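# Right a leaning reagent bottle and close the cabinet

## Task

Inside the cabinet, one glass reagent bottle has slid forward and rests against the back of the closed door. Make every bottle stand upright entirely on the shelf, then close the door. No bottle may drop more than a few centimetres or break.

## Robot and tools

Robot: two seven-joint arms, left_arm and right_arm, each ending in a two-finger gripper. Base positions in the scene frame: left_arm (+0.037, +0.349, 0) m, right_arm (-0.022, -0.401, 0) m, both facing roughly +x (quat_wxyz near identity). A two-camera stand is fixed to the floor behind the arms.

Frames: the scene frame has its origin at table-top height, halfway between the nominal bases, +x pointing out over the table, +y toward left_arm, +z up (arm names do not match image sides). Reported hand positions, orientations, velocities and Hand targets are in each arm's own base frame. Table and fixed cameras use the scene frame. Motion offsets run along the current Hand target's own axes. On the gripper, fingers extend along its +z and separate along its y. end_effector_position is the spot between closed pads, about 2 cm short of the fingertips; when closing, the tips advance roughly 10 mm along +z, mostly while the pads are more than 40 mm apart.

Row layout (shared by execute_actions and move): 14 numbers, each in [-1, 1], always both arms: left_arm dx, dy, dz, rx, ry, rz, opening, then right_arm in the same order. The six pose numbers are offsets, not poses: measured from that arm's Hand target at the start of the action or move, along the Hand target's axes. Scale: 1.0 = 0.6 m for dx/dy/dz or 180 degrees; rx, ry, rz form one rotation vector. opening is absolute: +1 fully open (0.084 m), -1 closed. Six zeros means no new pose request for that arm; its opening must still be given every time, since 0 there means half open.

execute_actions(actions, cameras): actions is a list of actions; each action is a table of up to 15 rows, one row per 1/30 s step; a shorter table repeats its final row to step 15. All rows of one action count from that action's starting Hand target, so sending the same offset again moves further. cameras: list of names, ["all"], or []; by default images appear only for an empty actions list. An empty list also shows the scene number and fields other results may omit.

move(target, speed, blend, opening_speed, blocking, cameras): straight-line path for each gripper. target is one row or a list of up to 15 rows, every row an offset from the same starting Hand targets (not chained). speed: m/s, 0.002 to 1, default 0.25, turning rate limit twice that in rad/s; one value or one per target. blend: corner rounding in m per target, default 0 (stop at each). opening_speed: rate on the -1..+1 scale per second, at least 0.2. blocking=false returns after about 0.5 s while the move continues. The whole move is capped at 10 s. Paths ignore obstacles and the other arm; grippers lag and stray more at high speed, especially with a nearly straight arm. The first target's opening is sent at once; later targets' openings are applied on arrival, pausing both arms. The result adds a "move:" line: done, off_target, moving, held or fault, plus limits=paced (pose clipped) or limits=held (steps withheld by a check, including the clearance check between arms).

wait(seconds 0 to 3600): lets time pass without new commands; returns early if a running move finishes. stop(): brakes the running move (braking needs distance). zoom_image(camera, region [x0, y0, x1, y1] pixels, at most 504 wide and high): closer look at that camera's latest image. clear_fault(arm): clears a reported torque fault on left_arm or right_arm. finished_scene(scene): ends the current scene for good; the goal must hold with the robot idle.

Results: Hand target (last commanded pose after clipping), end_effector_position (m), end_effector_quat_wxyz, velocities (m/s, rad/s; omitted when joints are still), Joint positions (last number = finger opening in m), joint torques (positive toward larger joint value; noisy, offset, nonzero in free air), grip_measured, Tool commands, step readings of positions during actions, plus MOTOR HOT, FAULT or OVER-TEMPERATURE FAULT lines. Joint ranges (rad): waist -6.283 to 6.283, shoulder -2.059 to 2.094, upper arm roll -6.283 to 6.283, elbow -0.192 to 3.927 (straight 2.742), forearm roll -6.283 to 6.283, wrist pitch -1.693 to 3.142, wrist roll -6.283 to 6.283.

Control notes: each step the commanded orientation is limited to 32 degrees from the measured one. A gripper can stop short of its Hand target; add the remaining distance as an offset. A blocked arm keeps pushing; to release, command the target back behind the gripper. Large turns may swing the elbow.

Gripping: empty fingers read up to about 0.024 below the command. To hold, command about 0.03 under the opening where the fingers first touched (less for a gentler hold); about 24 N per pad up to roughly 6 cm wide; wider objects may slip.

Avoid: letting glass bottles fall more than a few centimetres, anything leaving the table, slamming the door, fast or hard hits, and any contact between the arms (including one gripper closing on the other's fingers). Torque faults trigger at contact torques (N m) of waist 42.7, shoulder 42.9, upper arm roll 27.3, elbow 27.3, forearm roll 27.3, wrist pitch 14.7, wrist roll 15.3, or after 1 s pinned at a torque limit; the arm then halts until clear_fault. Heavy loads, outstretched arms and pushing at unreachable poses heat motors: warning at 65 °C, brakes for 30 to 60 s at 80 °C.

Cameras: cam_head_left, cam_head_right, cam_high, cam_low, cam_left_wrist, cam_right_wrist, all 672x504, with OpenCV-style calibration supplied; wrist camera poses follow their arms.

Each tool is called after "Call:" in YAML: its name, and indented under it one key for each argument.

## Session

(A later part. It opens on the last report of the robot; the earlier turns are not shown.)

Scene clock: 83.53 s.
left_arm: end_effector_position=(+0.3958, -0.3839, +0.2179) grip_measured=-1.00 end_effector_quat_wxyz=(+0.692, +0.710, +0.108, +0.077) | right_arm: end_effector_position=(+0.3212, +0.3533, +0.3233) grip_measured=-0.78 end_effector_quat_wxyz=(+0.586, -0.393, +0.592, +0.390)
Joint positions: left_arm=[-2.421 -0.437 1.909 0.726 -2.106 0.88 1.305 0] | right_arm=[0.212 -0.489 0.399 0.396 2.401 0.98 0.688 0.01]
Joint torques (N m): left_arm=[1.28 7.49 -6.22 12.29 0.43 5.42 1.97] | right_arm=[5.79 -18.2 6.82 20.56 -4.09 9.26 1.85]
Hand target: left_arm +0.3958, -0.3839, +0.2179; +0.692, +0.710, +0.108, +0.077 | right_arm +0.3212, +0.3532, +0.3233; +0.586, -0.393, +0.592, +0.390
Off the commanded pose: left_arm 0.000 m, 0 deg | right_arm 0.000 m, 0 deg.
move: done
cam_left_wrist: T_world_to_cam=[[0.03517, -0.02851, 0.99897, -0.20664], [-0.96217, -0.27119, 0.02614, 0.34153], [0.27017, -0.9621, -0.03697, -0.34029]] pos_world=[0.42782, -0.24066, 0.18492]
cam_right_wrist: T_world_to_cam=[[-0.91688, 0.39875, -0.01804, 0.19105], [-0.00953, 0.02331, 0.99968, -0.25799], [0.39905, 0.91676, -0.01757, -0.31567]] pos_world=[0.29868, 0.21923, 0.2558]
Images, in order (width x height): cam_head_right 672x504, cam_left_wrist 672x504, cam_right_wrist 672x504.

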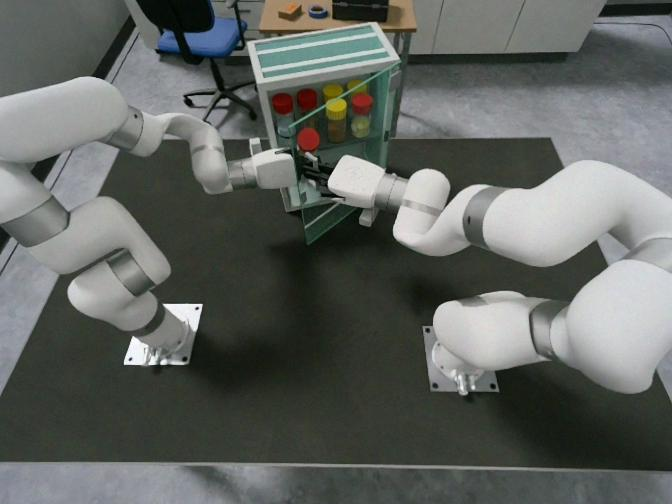

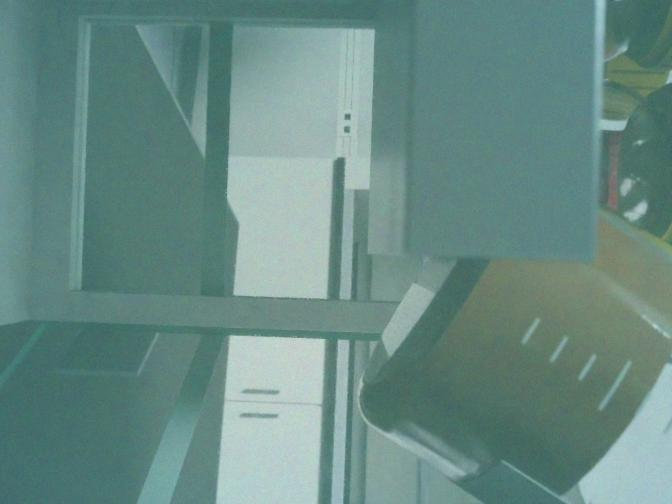

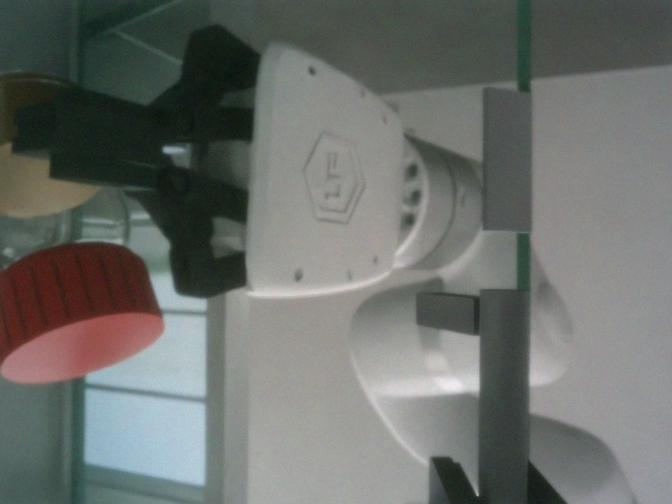

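Call:
move:
  target:
    - [0,0,0,0,0,0,-1,0,0.0262,-0.106,-0.0667,0,0,-1]
    - [0,0,0,0,0,0,-1,0,0.0295,-0.2153,-0.1333,0,0,-1]
    - [0,0,0,0,0,0,-1,0,0.0097,-0.3228,-0.2,0,0,-1]
  speed: 0.07
  blend: 0.004
  cameras: ["cam_left_wrist","cam_right_wrist","cam_head_right"]

Call:
zoom_image:
  camera: "cam_head_right"
  region: [235, 80, 355, 220]

Scene clock: 89.23 s.
left_arm: end_effector_position=(+0.3958, -0.3839, +0.2179) grip_measured=-1.00 end_effector_quat_wxyz=(+0.692, +0.710, +0.108, +0.077) | right_arm: end_effector_position=(+0.2749, +0.2718, +0.3178) grip_measured=-0.78 end_effector_quat_wxyz=(+0.519, -0.478, +0.538, +0.462)
Joint positions: left_arm=[-2.421 -0.437 1.909 0.726 -2.106 0.88 1.305 0] | right_arm=[0.092 -0.592 0.06 0.273 1.739 1.374 0.858 0.01]
Joint torques (N m): left_arm=[-2.82 5.19 -6.16 10.38 1.24 5.2 2.02] | right_arm=[-6.59 -3.75 -9.25 18.72 3.02 -4.07 -0.08]
Hand target: left_arm +0.3958, -0.3839, +0.2179; +0.692, +0.710, +0.108, +0.077 | right_arm +0.2749, +0.2718, +0.3178; +0.519, -0.478, +0.538, +0.462 (not the last commanded pose)
Tool commands: left_gripper/opening=-1.0 right_gripper/opening=-1.0
Off the commanded pose: left_arm 0.000 m, 0 deg | right_arm 0.101 m, 20 deg.
TORQUE FAULT: the external load on joint 6 (wrist pitch) of the right arm reached its load limit, and that arm stopped. The contact can be on any part of that arm beyond that joint, not only on its tool. A torque fault puts only its own arm into a fault stop. That arm's remaining commands of this call were not run. The hold on joint 6 (wrist pitch) of that arm was moved back by the arm itself, up to 3 degrees, as the stop began, but later a load was on that arm, so every hold on that arm was set again where that arm then was. That arm may still press on what stopped it. That arm is still stopped at the end of this call. While its stop runs, that arm, its gripper or tool too, takes no new command.
CLEAR FAULT: the right arm stays stopped (state 4) until you call clear_fault(arm="right_arm").
End effector pose when the fault began: right_arm: position (+0.2705, +0.2735, +0.3233), quat_wxyz (+0.520, -0.477, +0.528, +0.473)
Joint positions when the fault began: right_arm=[0.089 -0.591 0.057 0.273 1.74 1.406 0.858 0.01]
move: fault (right_arm); path passed 1 of 3 targets
cam_left_wrist: T_world_to_cam=[[0.03517, -0.02851, 0.99897, -0.20664], [-0.96217, -0.27119, 0.02614, 0.34153], [0.27017, -0.9621, -0.03697, -0.34029]] pos_world=[0.42782, -0.24066, 0.18492]
cam_right_wrist: T_world_to_cam=[[-0.99152, 0.12874, -0.01764, 0.27484], [-0.01191, 0.04518, 0.99891, -0.25606], [0.12939, 0.99065, -0.04326, -0.16037]] pos_world=[0.29021, 0.13506, 0.2537]
Images, in order (width x height): cam_head_right 672x504, cam_left_wrist 672x504, cam_right_wrist 672x504.

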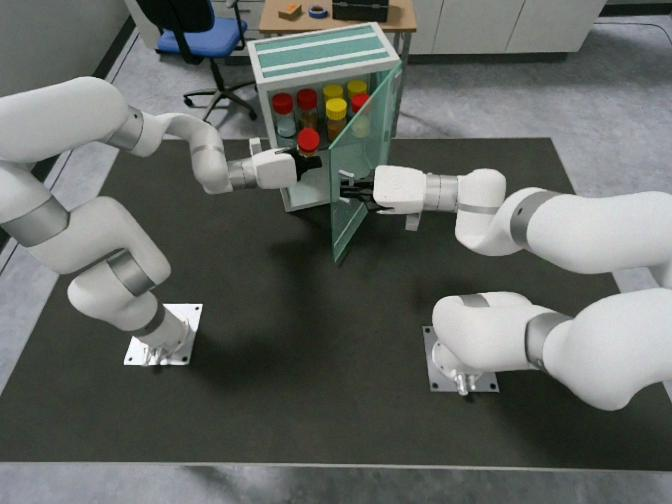

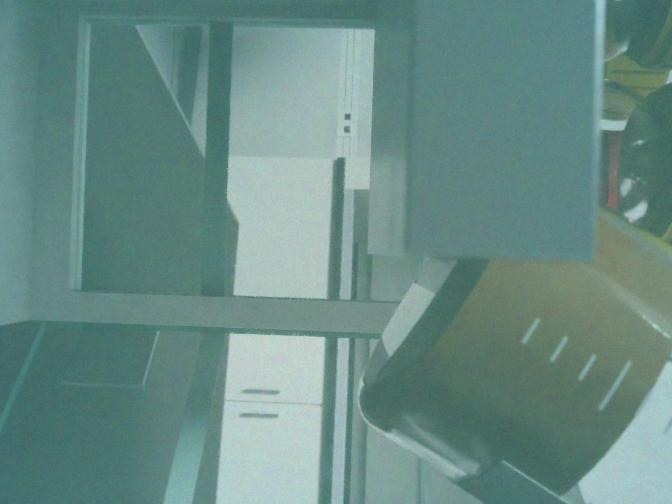

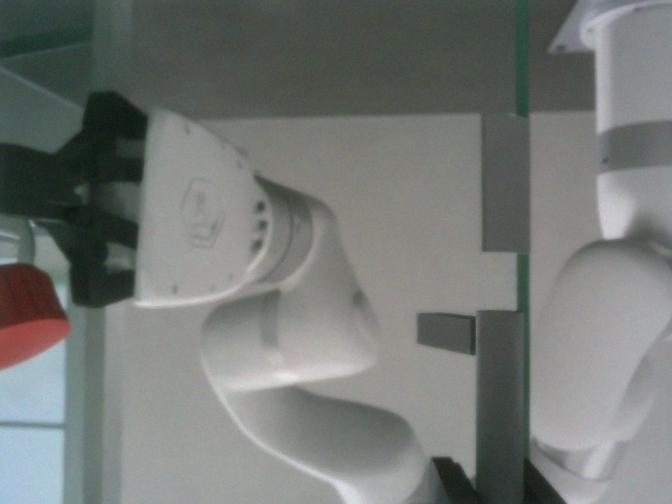

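Scaled by 3.600 from the camera's image (finer frame: 960x720).

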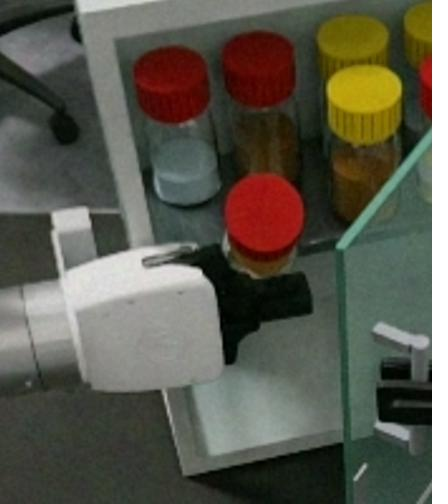

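Call:
clear_fault:
  arm: "right_arm"

Call:
move:
  target:
    - [0,0,0,0,0,0,-1,0,0,0,0,0,0,0.2]
    - [0,0,0,0,0,0,-1,0,0,-0.15,0,0,0,0.2]
  speed: 0.07
  opening_speed: 1
  cameras: ["cam_right_wrist","cam_head_right"]

Scene clock: 89.67 s.
left_arm: end_effector_position=(+0.3958, -0.3839, +0.2179) grip_measured=-1.00 end_effector_quat_wxyz=(+0.692, +0.710, +0.108, +0.077) | right_arm: end_effector_position=(+0.2744, +0.2721, +0.3179) grip_measured=-0.78 end_effector_quat_wxyz=(+0.519, -0.478, +0.537, +0.463)
Joint positions: left_arm=[-2.421 -0.437 1.909 0.726 -2.106 0.88 1.305 0] | right_arm=[0.092 -0.592 0.06 0.273 1.739 1.375 0.858 0.01]
Joint torques (N m): left_arm=[-2.82 5.68 -6 10.19 1.16 5.34 2.05] | right_arm=[-0.73 -6.1 -4.01 18.65 1.89 -0.85 -0.12]
Hand target: left_arm +0.3958, -0.3839, +0.2179; +0.692, +0.710, +0.108, +0.077 | right_arm +0.2744, +0.2721, +0.3179; +0.519, -0.478, +0.537, +0.463 (not the last commanded pose)
Tool commands: left_gripper/opening=-1.0 right_gripper/opening=-1.0
Off the commanded pose: left_arm 0.000 m, 0 deg | right_arm 0.101 m, 20 deg.
TORQUE FAULT, CONTINUED: the right arm's stop, for the torque fault of joint 6 (wrist pitch) that an earlier result reported, is over. The call counts as one of the actions that you can send in this scene. The hold on joint 6 (wrist pitch) of that arm was moved back by the arm itself, up to 3 degrees, as the stop began, but later a load was on that arm, so every hold on that arm was set again where that arm then was. That arm's target is now where it stood when the stop ended, not its last command. That arm's gripper keeps its grip as last carried out, and that arm accepts commands again: back off and push less far.
CLEAR FAULT: your call cleared the right arm's torque fault. If a joint's load stays at its limit, that arm stops again at once.

Scene clock: 92.93 s.
left_arm: end_effector_position=(+0.3958, -0.3839, +0.2179) grip_measured=-1.00 end_effector_quat_wxyz=(+0.692, +0.710, +0.108, +0.077) | right_arm: end_effector_position=(+0.2641, +0.1828, +0.3209) grip_measured=+0.19 end_effector_quat_wxyz=(+0.519, -0.478, +0.537, +0.463)
Joint positions: left_arm=[-2.421 -0.437 1.909 0.726 -2.106 0.88 1.305 0] | right_arm=[-0.089 -0.632 -0.199 0.261 1.369 1.58 0.889 0.052]
Joint torques (N m): left_arm=[-3.2 4.66 -6.17 10.25 1.77 5.46 1.11] | right_arm=[-4.44 1.83 -1.75 20.49 -0.58 2.84 -1.95]
Hand target: left_arm +0.3958, -0.3839, +0.2179; +0.692, +0.710, +0.108, +0.077 | right_arm +0.2641, +0.1828, +0.3209; +0.519, -0.478, +0.537, +0.463
Off the commanded pose: left_arm 0.000 m, 0 deg | right_arm 0.000 m, 0 deg.
move: done
cam_right_wrist: T_world_to_cam=[[-0.99174, 0.12703, -0.01773, 0.276], [-0.01212, 0.04487, 0.99892, -0.2552], [0.12769, 0.99088, -0.04296, -0.0703]] pos_world=[0.27961, 0.04605, 0.2568]
Images, in order (width x height): cam_head_right 672x504, cam_right_wrist 672x504.

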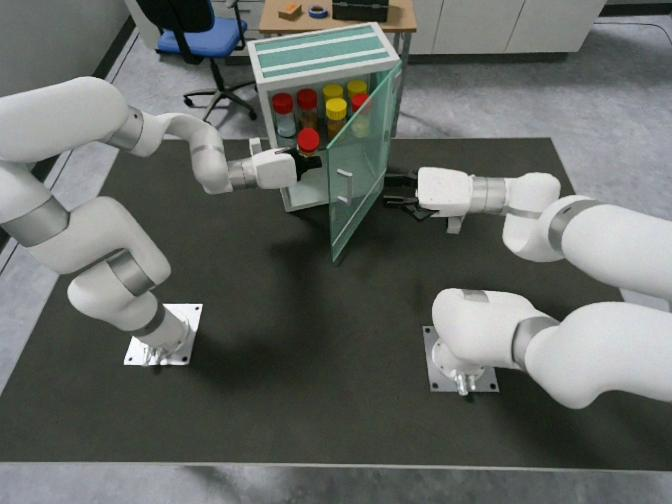

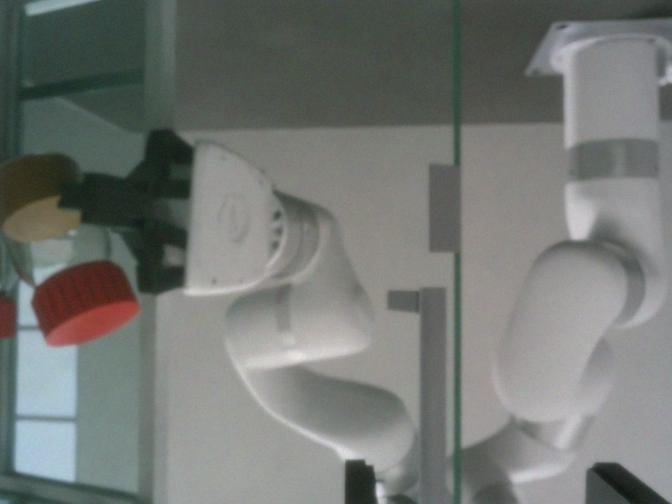

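Call:
move:
  target: [0.0017,0.02,-0.0053,0,0.194,0,-1,0,0,0,0,0,0,0.2]
  speed: 0.08
  cameras: ["cam_right_wrist","cam_head_right","cam_left_wrist","cam_low"]

Call:
zoom_image:
  camera: "cam_head_right"
  region: [235, 80, 355, 220]

Scene clock: 101.50 s.
left_arm: end_effector_position=(+0.3965, -0.3808, +0.2299) grip_measured=-1.00 end_effector_quat_wxyz=(+0.627, +0.654, +0.311, +0.287) | right_arm: end_effector_position=(+0.2641, +0.1828, +0.3209) grip_measured=+0.19 end_effector_quat_wxyz=(+0.519, -0.478, +0.537, +0.463)
Joint positions: left_arm=[-2.238 -0.098 1.444 0.57 -3.265 0.954 1.72 0] | right_arm=[-0.089 -0.632 -0.199 0.261 1.369 1.58 0.889 0.052]
Joint torques (N m): left_arm=[4.27 -4.77 -5.02 18.4 -2.23 1.42 2.79] | right_arm=[-4.3 2.12 -1.69 20.56 -0.17 2.61 -2.03]
Hand target: left_arm +0.3965, -0.3808, +0.2299; +0.627, +0.654, +0.311, +0.287 | right_arm +0.2641, +0.1828, +0.3209; +0.519, -0.478, +0.537, +0.463
Off the commanded pose: left_arm 0.000 m, 0 deg | right_arm 0.000 m, 0 deg.
move: done
cam_left_wrist: T_world_to_cam=[[0.04248, -0.03344, 0.99854, -0.22325], [-0.63427, -0.77311, 0.00109, 0.02735], [0.77194, -0.63339, -0.05405, -0.40682]] pos_world=[0.34087, -0.244, 0.20091]
cam_right_wrist: T_world_to_cam=[[-0.99174, 0.12703, -0.01773, 0.276], [-0.01212, 0.04487, 0.99892, -0.2552], [0.12769, 0.99088, -0.04296, -0.0703]] pos_world=[0.27961, 0.04605, 0.2568]
Images, in order (width x height): cam_head_right 672x504, cam_low 672x504, cam_left_wrist 672x504, cam_right_wrist 672x504.

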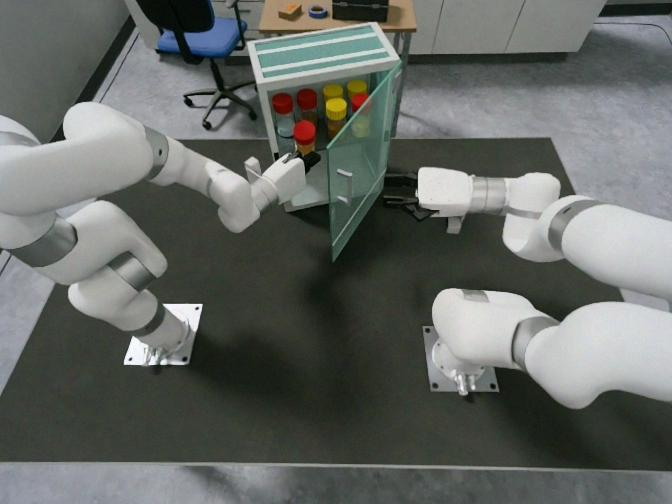

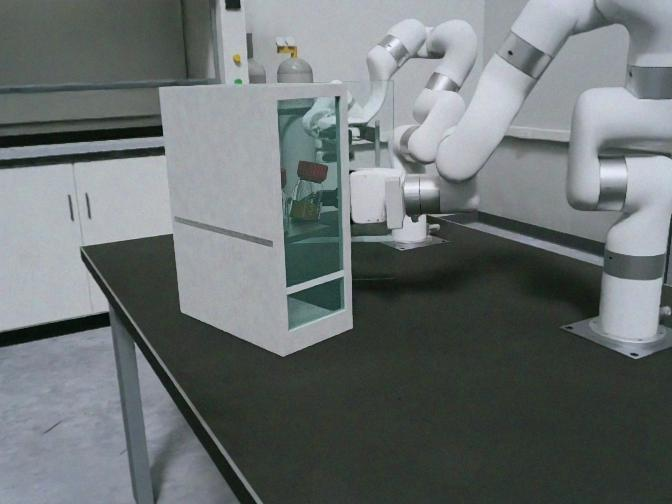

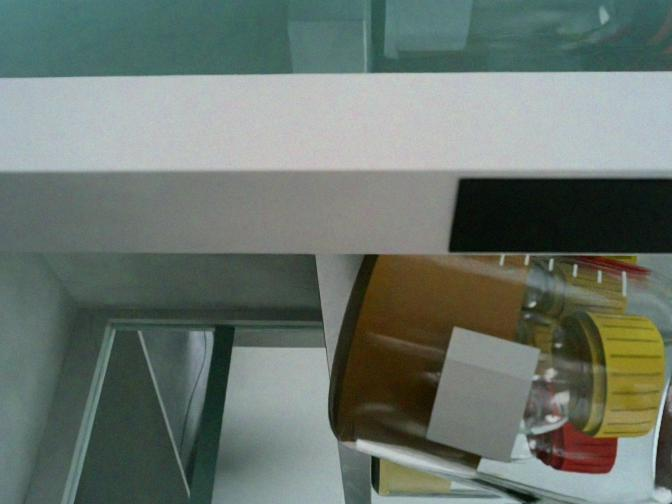

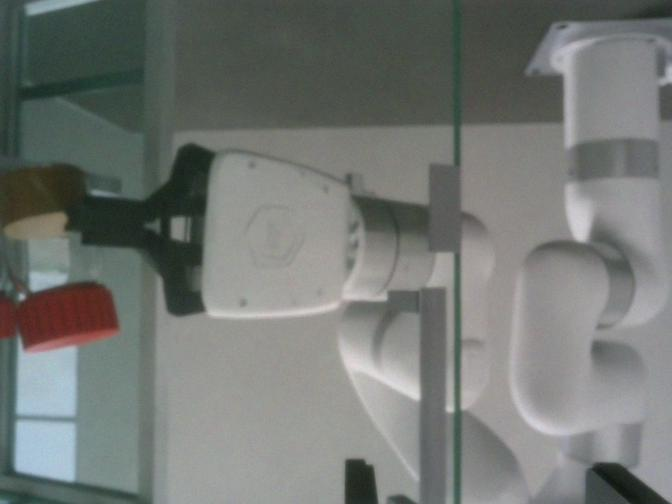

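Scaled by 3.600 from the camera's image (finer frame: 960x720).

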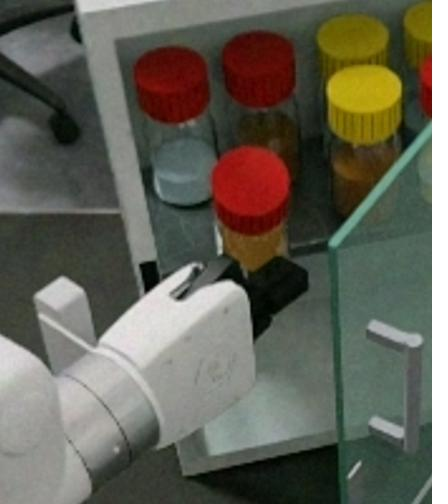

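Call:
move:
  target:
    - [0.018,0.0137,0.0018,0,0.194,0,-1,0,0,0,0,0,0,0.2]
    - [0.0272,0.018,0.0203,0,0.306,0,-1,0,0,0,0,0,0,0.2]
  speed: 0.08
  blend: 0.002
  cameras: ["cam_right_wrist","cam_head_left","cam_left_wrist","cam_low"]

Call:
zoom_image:
  camera: "cam_head_left"
  region: [235, 80, 355, 220]

Call:
zoom_image:
  camera: "cam_low"
  region: [260, 80, 420, 260]

Scene clock: 108.60 s.
left_arm: end_effector_position=(+0.3950, -0.3952, +0.2236) grip_measured=-1.00 end_effector_quat_wxyz=(+0.432, +0.487, +0.544, +0.530) | right_arm: end_effector_position=(+0.2641, +0.1828, +0.3209) grip_measured=+0.19 end_effector_quat_wxyz=(+0.519, -0.478, +0.537, +0.463)
Joint positions: left_arm=[-2.099 0.558 1 0.983 -4.848 1.011 2.266 0] | right_arm=[-0.089 -0.632 -0.199 0.261 1.369 1.58 0.889 0.052]
Joint torques (N m): left_arm=[3.51 -11.41 8.65 13.32 0.52 3.87 0.18] | right_arm=[-4.82 1.99 -1.85 20.75 -0.11 2.77 -1.85]
Hand target: left_arm +0.3950, -0.3952, +0.2236; +0.432, +0.487, +0.544, +0.530 (not the last commanded pose) | right_arm +0.2641, +0.1828, +0.3209; +0.519, -0.478, +0.537, +0.463
Tool commands: left_gripper/opening=-1.0 right_gripper/opening=+0.2
Off the commanded pose: left_arm 0.033 m, 6 deg | right_arm 0.000 m, 0 deg.
TORQUE FAULT: the external load on joint 3 (upper arm roll) of the left arm reached its load limit, and that arm stopped. The contact can be on any part of that arm beyond that joint, not only on its tool. A torque fault puts only its own arm into a fault stop. That arm's remaining commands of this call were not run. The hold on joint 3 (upper arm roll) of that arm was moved back by the arm itself, up to 3 degrees, as the stop began. That arm is still stopped at the end of this call. While its stop runs, that arm, its gripper or tool too, takes no new command.
CLEAR FAULT: the left arm stays stopped (state 4) until you call clear_fault(arm="left_arm").
End effector pose when the fault began: left_arm: position (+0.4133, -0.3774, +0.2387), quat_wxyz (+0.430, +0.465, +0.553, +0.542)
Joint positions when the fault began: left_arm=[-2.099 0.557 1.052 0.982 -4.847 1.011 2.266 0]
move: fault (left_arm); path passed 1 of 2 targets
cam_left_wrist: T_world_to_cam=[[0.07939, -0.04882, 0.99565, -0.23746], [0.16411, -0.98453, -0.06136, -0.36959], [0.98324, 0.16827, -0.07015, -0.17825]] pos_world=[0.25476, -0.34547, 0.20125]
cam_right_wrist: T_world_to_cam=[[-0.99174, 0.12703, -0.01773, 0.276], [-0.01212, 0.04487, 0.99892, -0.2552], [0.12769, 0.99088, -0.04296, -0.0703]] pos_world=[0.27961, 0.04605, 0.2568]
Images, in order (width x height): cam_head_left 672x504, cam_low 672x504, cam_left_wrist 672x504, cam_right_wrist 672x504.

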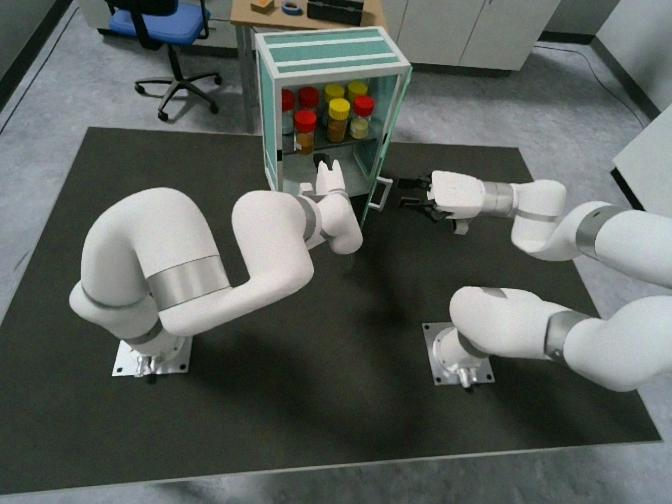

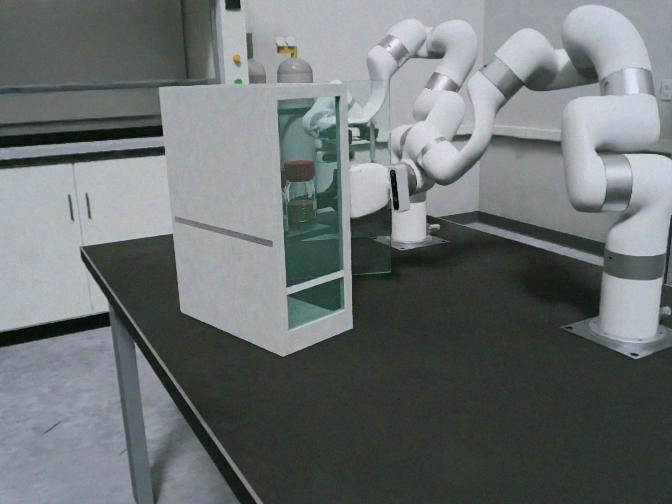

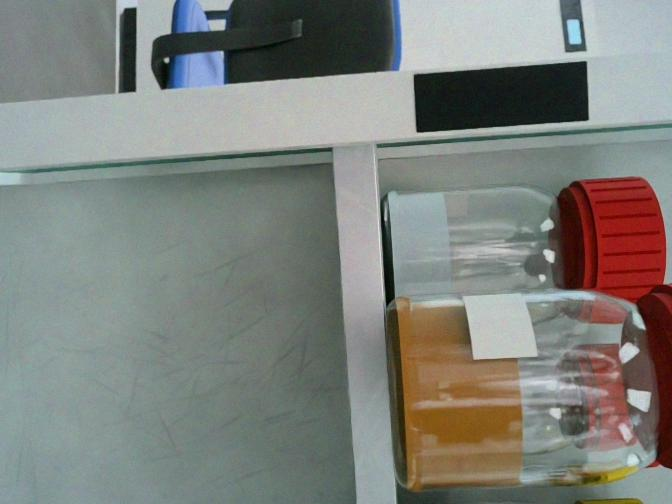

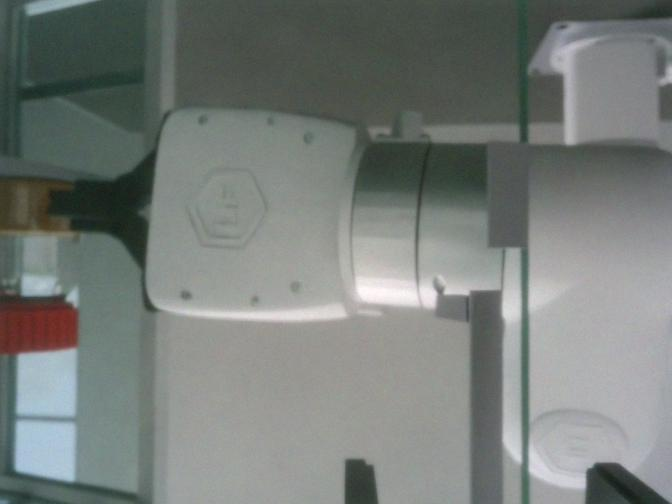

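Scaled by 3.600 from the camera's image (finer frame: 960x720).

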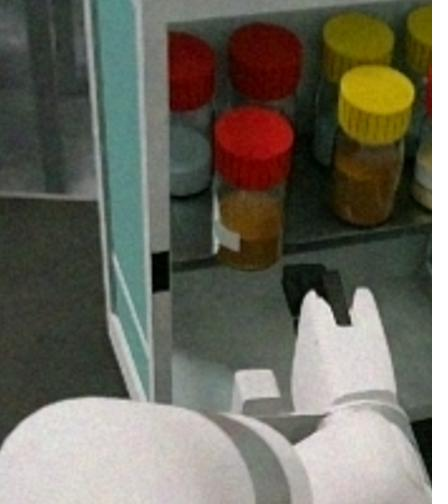

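Scaled by 2.800 from the camera's image (finer frame: 960x720).

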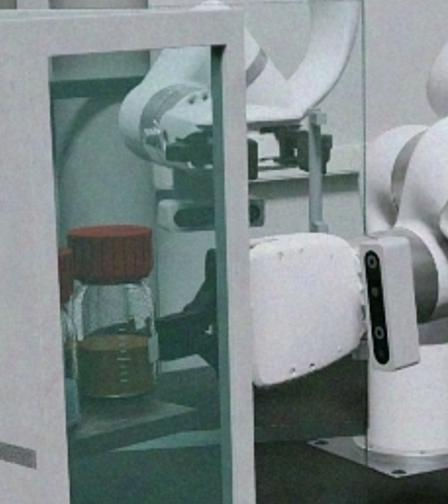

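Call:
clear_fault:
  arm: "left_arm"

Call:
move:
  target:
    - [0,0,-0.06,0,0,0,-1,0,0,0,0,0,0,0.2]
    - [0.0432,0.015,-0.0325,-0.022,0.033,0,-1,0,0,0,0,0,0,0.2]
  speed: 0.08
  cameras: ["cam_head_right","cam_head_left","cam_left_wrist","cam_low"]

Call:
zoom_image:
  camera: "cam_head_left"
  region: [235, 80, 355, 220]

Call:
zoom_image:
  camera: "cam_low"
  region: [260, 80, 420, 260]

Scene clock: 110.40 s.
left_arm: end_effector_position=(+0.3951, -0.3952, +0.2236) grip_measured=-1.00 end_effector_quat_wxyz=(+0.432, +0.487, +0.544, +0.530) | right_arm: end_effector_position=(+0.2641, +0.1828, +0.3209) grip_measured=+0.19 end_effector_quat_wxyz=(+0.519, -0.478, +0.537, +0.463)
Joint positions: left_arm=[-2.099 0.558 1 0.983 -4.848 1.011 2.266 0] | right_arm=[-0.089 -0.632 -0.199 0.261 1.369 1.58 0.889 0.052]
Joint torques (N m): left_arm=[4.1 -11.38 8.37 13.47 0.57 3.97 0.2] | right_arm=[-4.61 2.3 -1.64 20.63 -0.25 2.78 -1.91]
Hand target: left_arm +0.3951, -0.3952, +0.2236; +0.432, +0.487, +0.544, +0.530 (not the last commanded pose) | right_arm +0.2641, +0.1828, +0.3209; +0.519, -0.478, +0.537, +0.463
Tool commands: left_gripper/opening=-1.0 right_gripper/opening=+0.2
Off the commanded pose: left_arm 0.033 m, 6 deg | right_arm 0.000 m, 0 deg.
TORQUE FAULT, CONTINUED: the left arm's stop, for the torque fault of joint 3 (upper arm roll) that an earlier result reported, is over. The call counts as one of the actions that you can send in this scene. The hold on joint 3 (upper arm roll) of that arm was moved back by the arm itself, up to 3 degrees, as the stop began. That arm's target is now where it stood when the stop ended, not its last command. That arm's gripper keeps its grip as last carried out, and that arm accepts commands again: back off and push less far.
CLEAR FAULT: your call cleared the left arm's torque fault. If a joint's load stays at its limit, that arm stops again at once.

Scene clock: 112.30 s.
left_arm: end_effector_position=(+0.3725, -0.3730, +0.2351) grip_measured=-1.00 end_effector_quat_wxyz=(+0.419, +0.443, +0.547, +0.573) | right_arm: end_effector_position=(+0.2641, +0.1828, +0.3209) grip_measured=+0.19 end_effector_quat_wxyz=(+0.519, -0.478, +0.537, +0.463)
Joint positions: left_arm=[-2.169 0.565 0.999 0.96 -4.941 1.165 2.282 0] | right_arm=[-0.089 -0.632 -0.199 0.261 1.369 1.58 0.889 0.052]
Joint torques (N m): left_arm=[3.65 -6.38 14.45 16.35 -1.46 4.91 -2.25] | right_arm=[-4.76 2.14 -1.83 20.36 -0.34 2.7 -1.95]
Hand target: left_arm +0.3725, -0.3730, +0.2351; +0.419, +0.443, +0.547, +0.573 | right_arm +0.2641, +0.1828, +0.3209; +0.519, -0.478, +0.537, +0.463
Off the commanded pose: left_arm 0.000 m, 0 deg | right_arm 0.000 m, 0 deg.
move: done
cam_left_wrist: T_world_to_cam=[[0.01308, -0.06215, 0.99798, -0.22678], [0.26603, -0.96188, -0.06339, -0.37246], [0.96388, 0.26632, 0.00395, -0.13264]] pos_world=[0.2299, -0.33703, 0.20323]
Images, in order (width x height): cam_head_left 672x504, cam_head_right 672x504, cam_low 672x504, cam_left_wrist 672x504.

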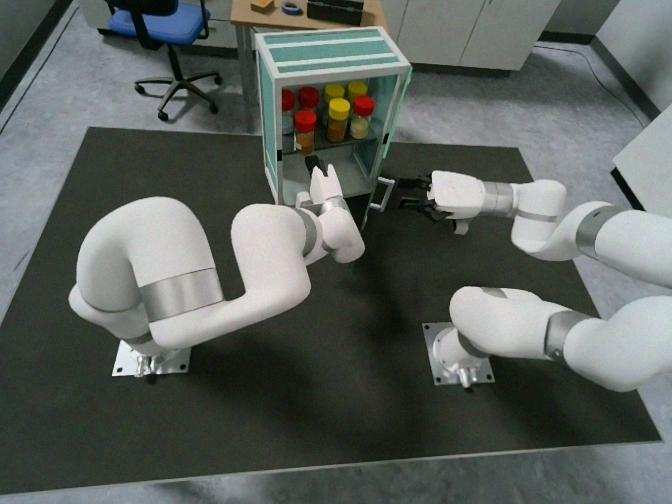

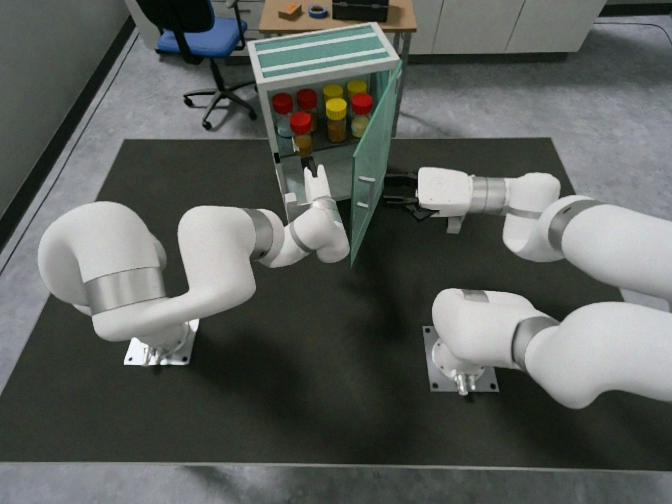

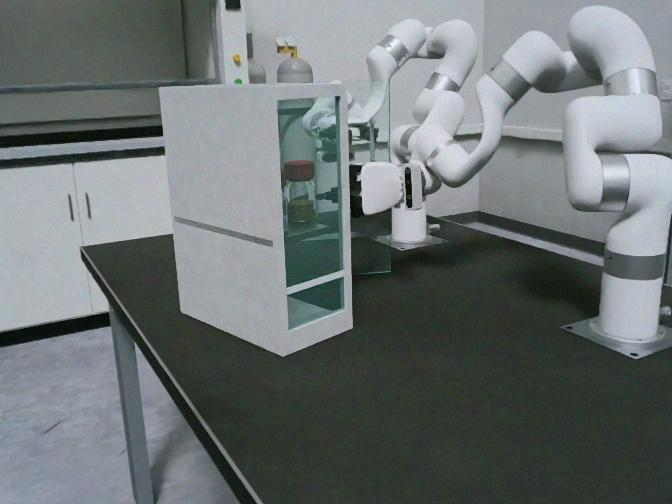

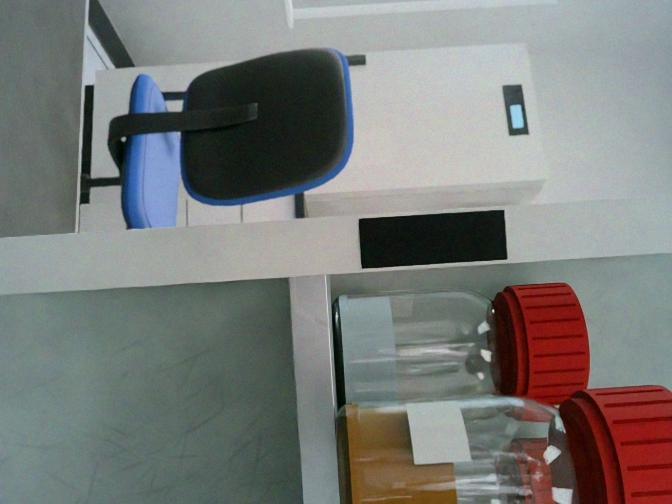

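Scaled by 3.600 from the camera's image (finer frame: 960x720).

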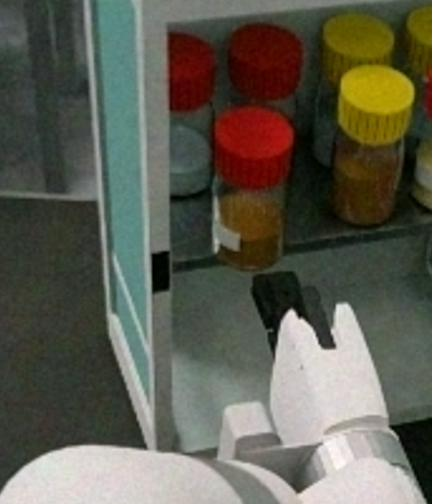

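Scaled by 2.800 from the camera's image (finer frame: 960x720).

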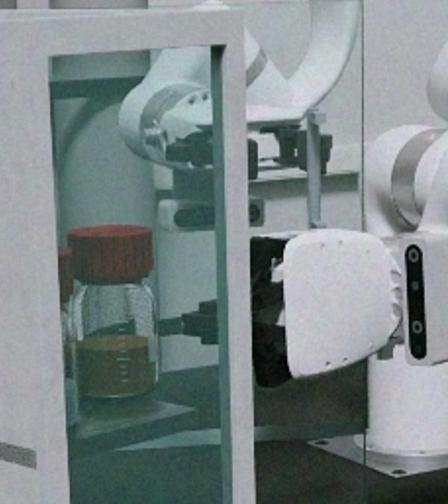

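Call:
move:
  target:
    - [0.012,0,0.03,0,0,0,-1,0,0,0,0,0,0,0.2]
    - [0.012,0,0.12,0,0,0,-1,0,0,0,0,0,0,0.2]
  speed: 0.04
  blend: 0.005
  cameras: ["cam_head_right","cam_head_left","cam_left_wrist","cam_low"]

Call:
zoom_image:
  camera: "cam_head_left"
  region: [235, 80, 355, 220]

Call:
zoom_image:
  camera: "cam_low"
  region: [260, 80, 420, 260]

Scene clock: 115.60 s.
left_arm: end_effector_position=(+0.4402, -0.3477, +0.2361) grip_measured=-1.00 end_effector_quat_wxyz=(+0.419, +0.443, +0.547, +0.573) | right_arm: end_effector_position=(+0.2641, +0.1828, +0.3209) grip_measured=+0.19 end_effector_quat_wxyz=(+0.519, -0.478, +0.537, +0.463)
Joint positions: left_arm=[-2.026 0.603 1.047 0.979 -4.816 1.023 2.231 0] | right_arm=[-0.089 -0.632 -0.199 0.261 1.369 1.58 0.889 0.052]
Joint torques (N m): left_arm=[4.24 -7.02 15.88 16.37 2.66 -0.17 -2.44] | right_arm=[-4.74 1.92 -1.7 20.35 -0.25 2.69 -1.67]
Hand target: left_arm +0.4403, -0.3477, +0.2361; +0.419, +0.443, +0.547, +0.573 | right_arm +0.2641, +0.1828, +0.3209; +0.519, -0.478, +0.537, +0.463
Off the commanded pose: left_arm 0.000 m, 0 deg | right_arm 0.000 m, 0 deg.
move: done
cam_left_wrist: T_world_to_cam=[[0.01309, -0.06215, 0.99798, -0.22709], [0.26612, -0.96185, -0.06339, -0.36612], [0.96385, 0.26642, 0.00395, -0.20469]] pos_world=[0.2977, -0.31173, 0.20423]
Images, in order (width x height): cam_head_left 672x504, cam_head_right 672x504, cam_low 672x504, cam_left_wrist 672x504.

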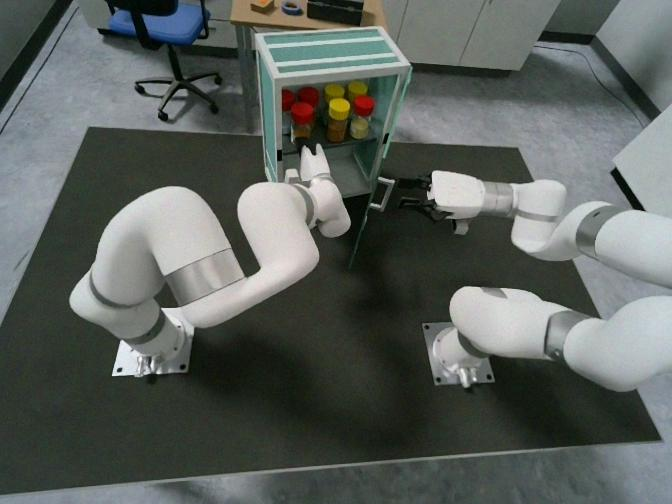

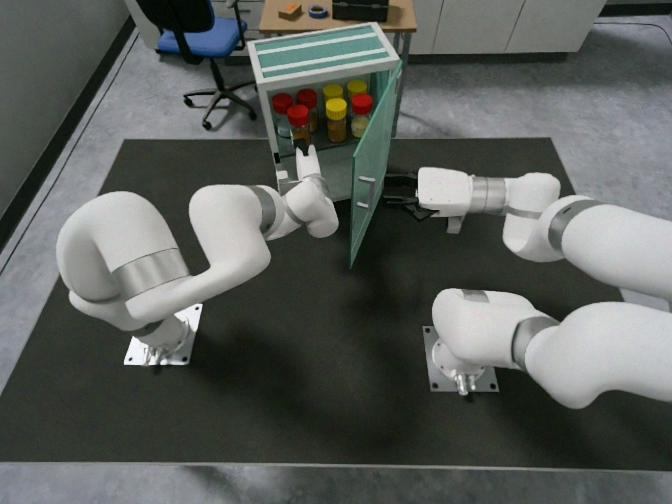

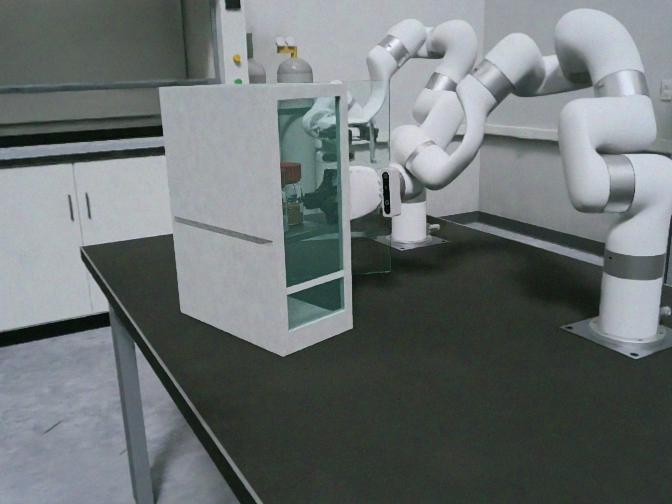

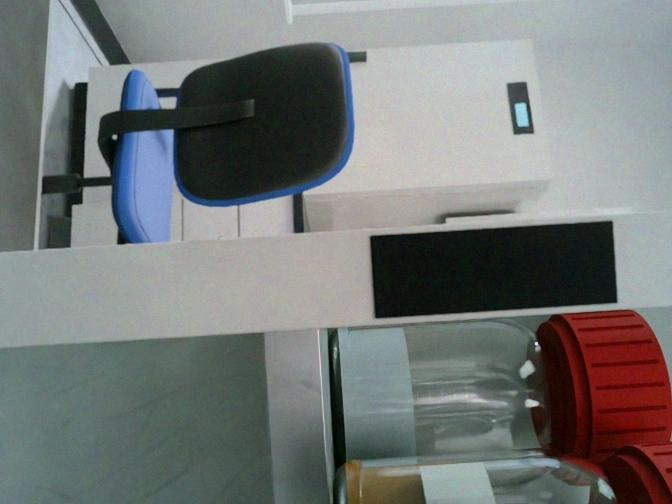

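Scaled by 3.600 from the camera's image (finer frame: 960x720).

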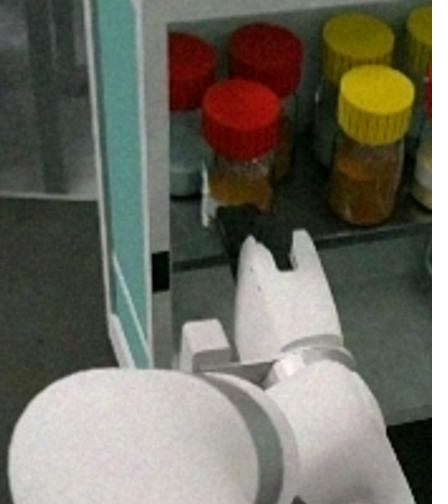

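Scaled by 2.800 from the camera's image (finer frame: 960x720).

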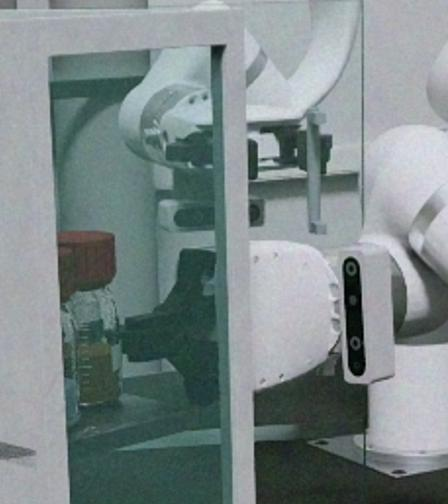

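Call:
move:
  target:
    - [0,0,-0.27,0,0,0,-1,0,0,0,0,0,0,0.2]
    - [0.4,0,-0.3,0,0,0,-1,0,0,0,0,0,0,-1]
  speed: [0.1,0.15]
  cameras: ["cam_head_right","cam_head_left","cam_high"]

Call:
zoom_image:
  camera: "cam_head_left"
  region: [235, 20, 435, 220]

Call:
zoom_image:
  camera: "cam_head_right"
  region: [235, 20, 435, 260]

Scene clock: 122.83 s.
left_arm: end_effector_position=(+0.2050, -0.1618, +0.2464) grip_measured=-1.00 end_effector_quat_wxyz=(+0.419, +0.443, +0.547, +0.573) | right_arm: end_effector_position=(+0.2641, +0.1828, +0.3209) grip_measured=-1.00 end_effector_quat_wxyz=(+0.519, -0.478, +0.537, +0.463)
Joint positions: left_arm=[-2.622 -0.48 0.801 0.237 -5.063 2.138 2.005 0] | right_arm=[-0.089 -0.632 -0.199 0.261 1.369 1.58 0.889 0]
Joint torques (N m): left_arm=[-3.43 -4.17 -8.3 7.73 -1.57 5.14 2.34] | right_arm=[-4.61 2.23 -1.45 20.71 -0.3 2.71 -1.64]
Hand target: left_arm +0.2050, -0.1618, +0.2464; +0.419, +0.443, +0.547, +0.573 | right_arm +0.2641, +0.1828, +0.3209; +0.519, -0.478, +0.537, +0.463
Off the commanded pose: left_arm 0.000 m, 0 deg | right_arm 0.000 m, 0 deg.
move: done
Images, in order (width x height): cam_head_left 672x504, cam_head_right 672x504, cam_high 672x504.

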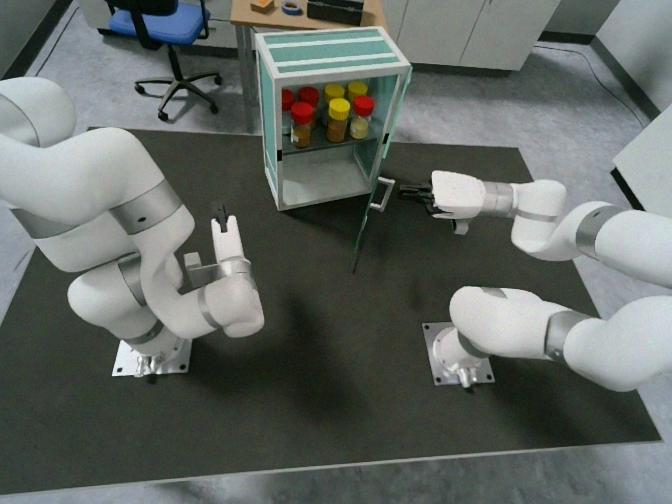

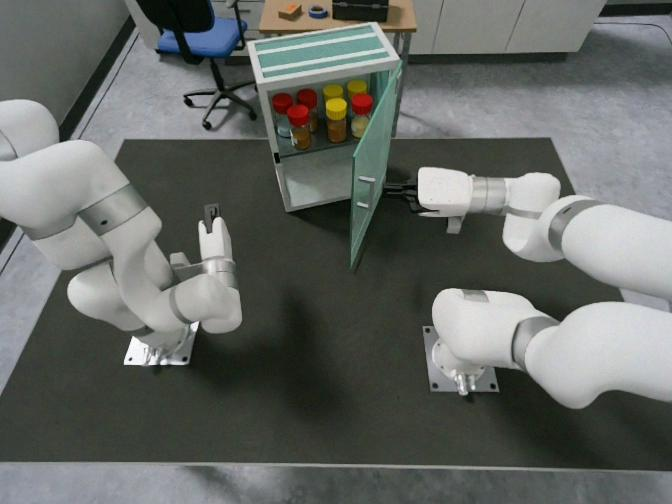

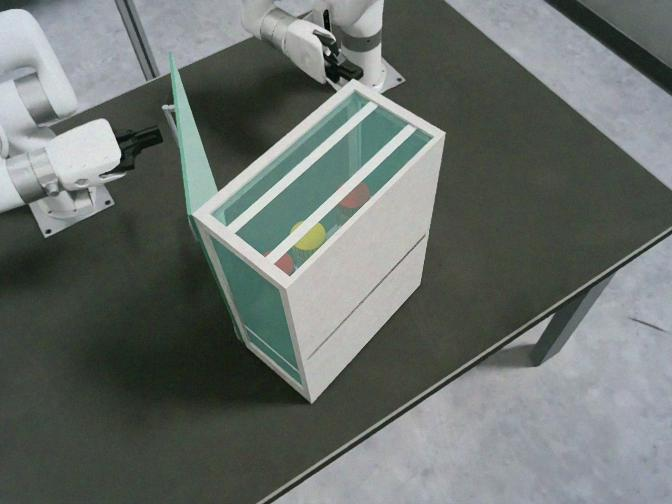

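Scaled by 2.520 from the camera's image (finer frame: 960x720).

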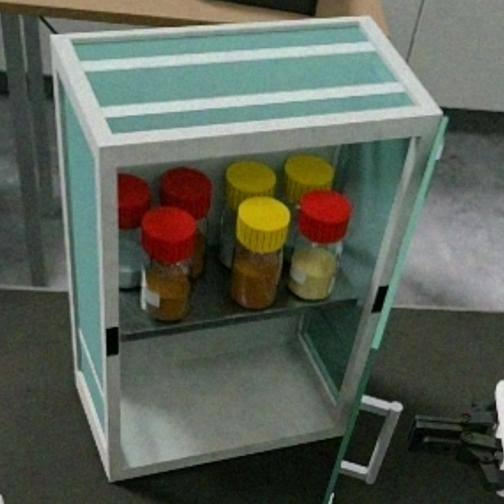

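Scaled by 2.100 from the camera's image (finer frame: 960x720).

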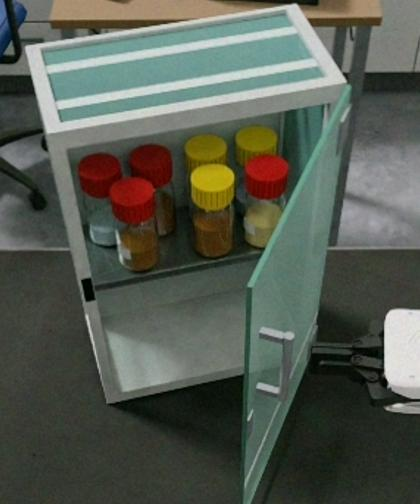

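Call:
move:
  target:
    - [0,0,0,0,0,0,-1,0,-0.0133,-0.116,0,0,0,-1]
    - [0,0,0,0,0,0,-1,0,-0.162,-0.108,0.0156,0,0,-1]
  speed: 0.12
  cameras: ["cam_head_right","cam_right_wrist"]

Scene clock: 125.83 s.
left_arm: end_effector_position=(+0.2050, -0.1618, +0.2464) grip_measured=-1.00 end_effector_quat_wxyz=(+0.419, +0.443, +0.547, +0.573) | right_arm: end_effector_position=(+0.3532, +0.1072, +0.3230) grip_measured=-1.00 end_effector_quat_wxyz=(+0.530, -0.465, +0.548, +0.449)
Joint positions: left_arm=[-2.622 -0.48 0.801 0.237 -5.063 2.138 2.005 0] | right_arm=[-0.095 -0.233 -0.347 0.592 1.303 1.689 0.801 0]
Joint torques (N m): left_arm=[-3.64 -4.68 -8.06 7.87 -1.42 4.59 2.37] | right_arm=[4.68 -6.3 2.76 19.58 3.17 0.32 -1.99]
Hand target: left_arm +0.2050, -0.1618, +0.2464; +0.419, +0.443, +0.547, +0.573 | right_arm +0.3532, +0.1072, +0.3230; +0.530, -0.465, +0.548, +0.449
Off the commanded pose: left_arm 0.000 m, 0 deg | right_arm 0.000 m, 0 deg.
move: done
cam_right_wrist: T_world_to_cam=[[-0.9843, 0.17541, -0.01944, 0.36676], [-0.01158, 0.04572, 0.99889, -0.25314], [0.17611, 0.98343, -0.04297, -0.02311]] pos_world=[0.36214, -0.03003, 0.25899]

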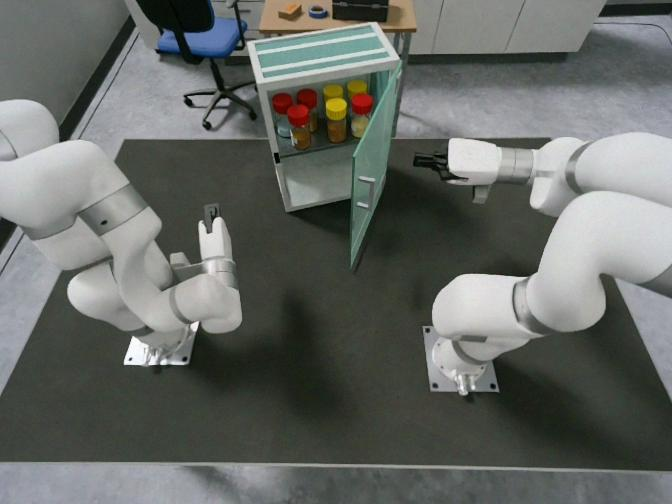

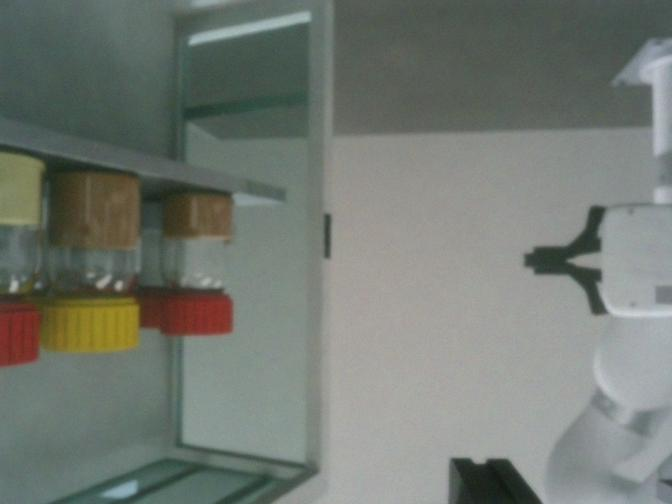

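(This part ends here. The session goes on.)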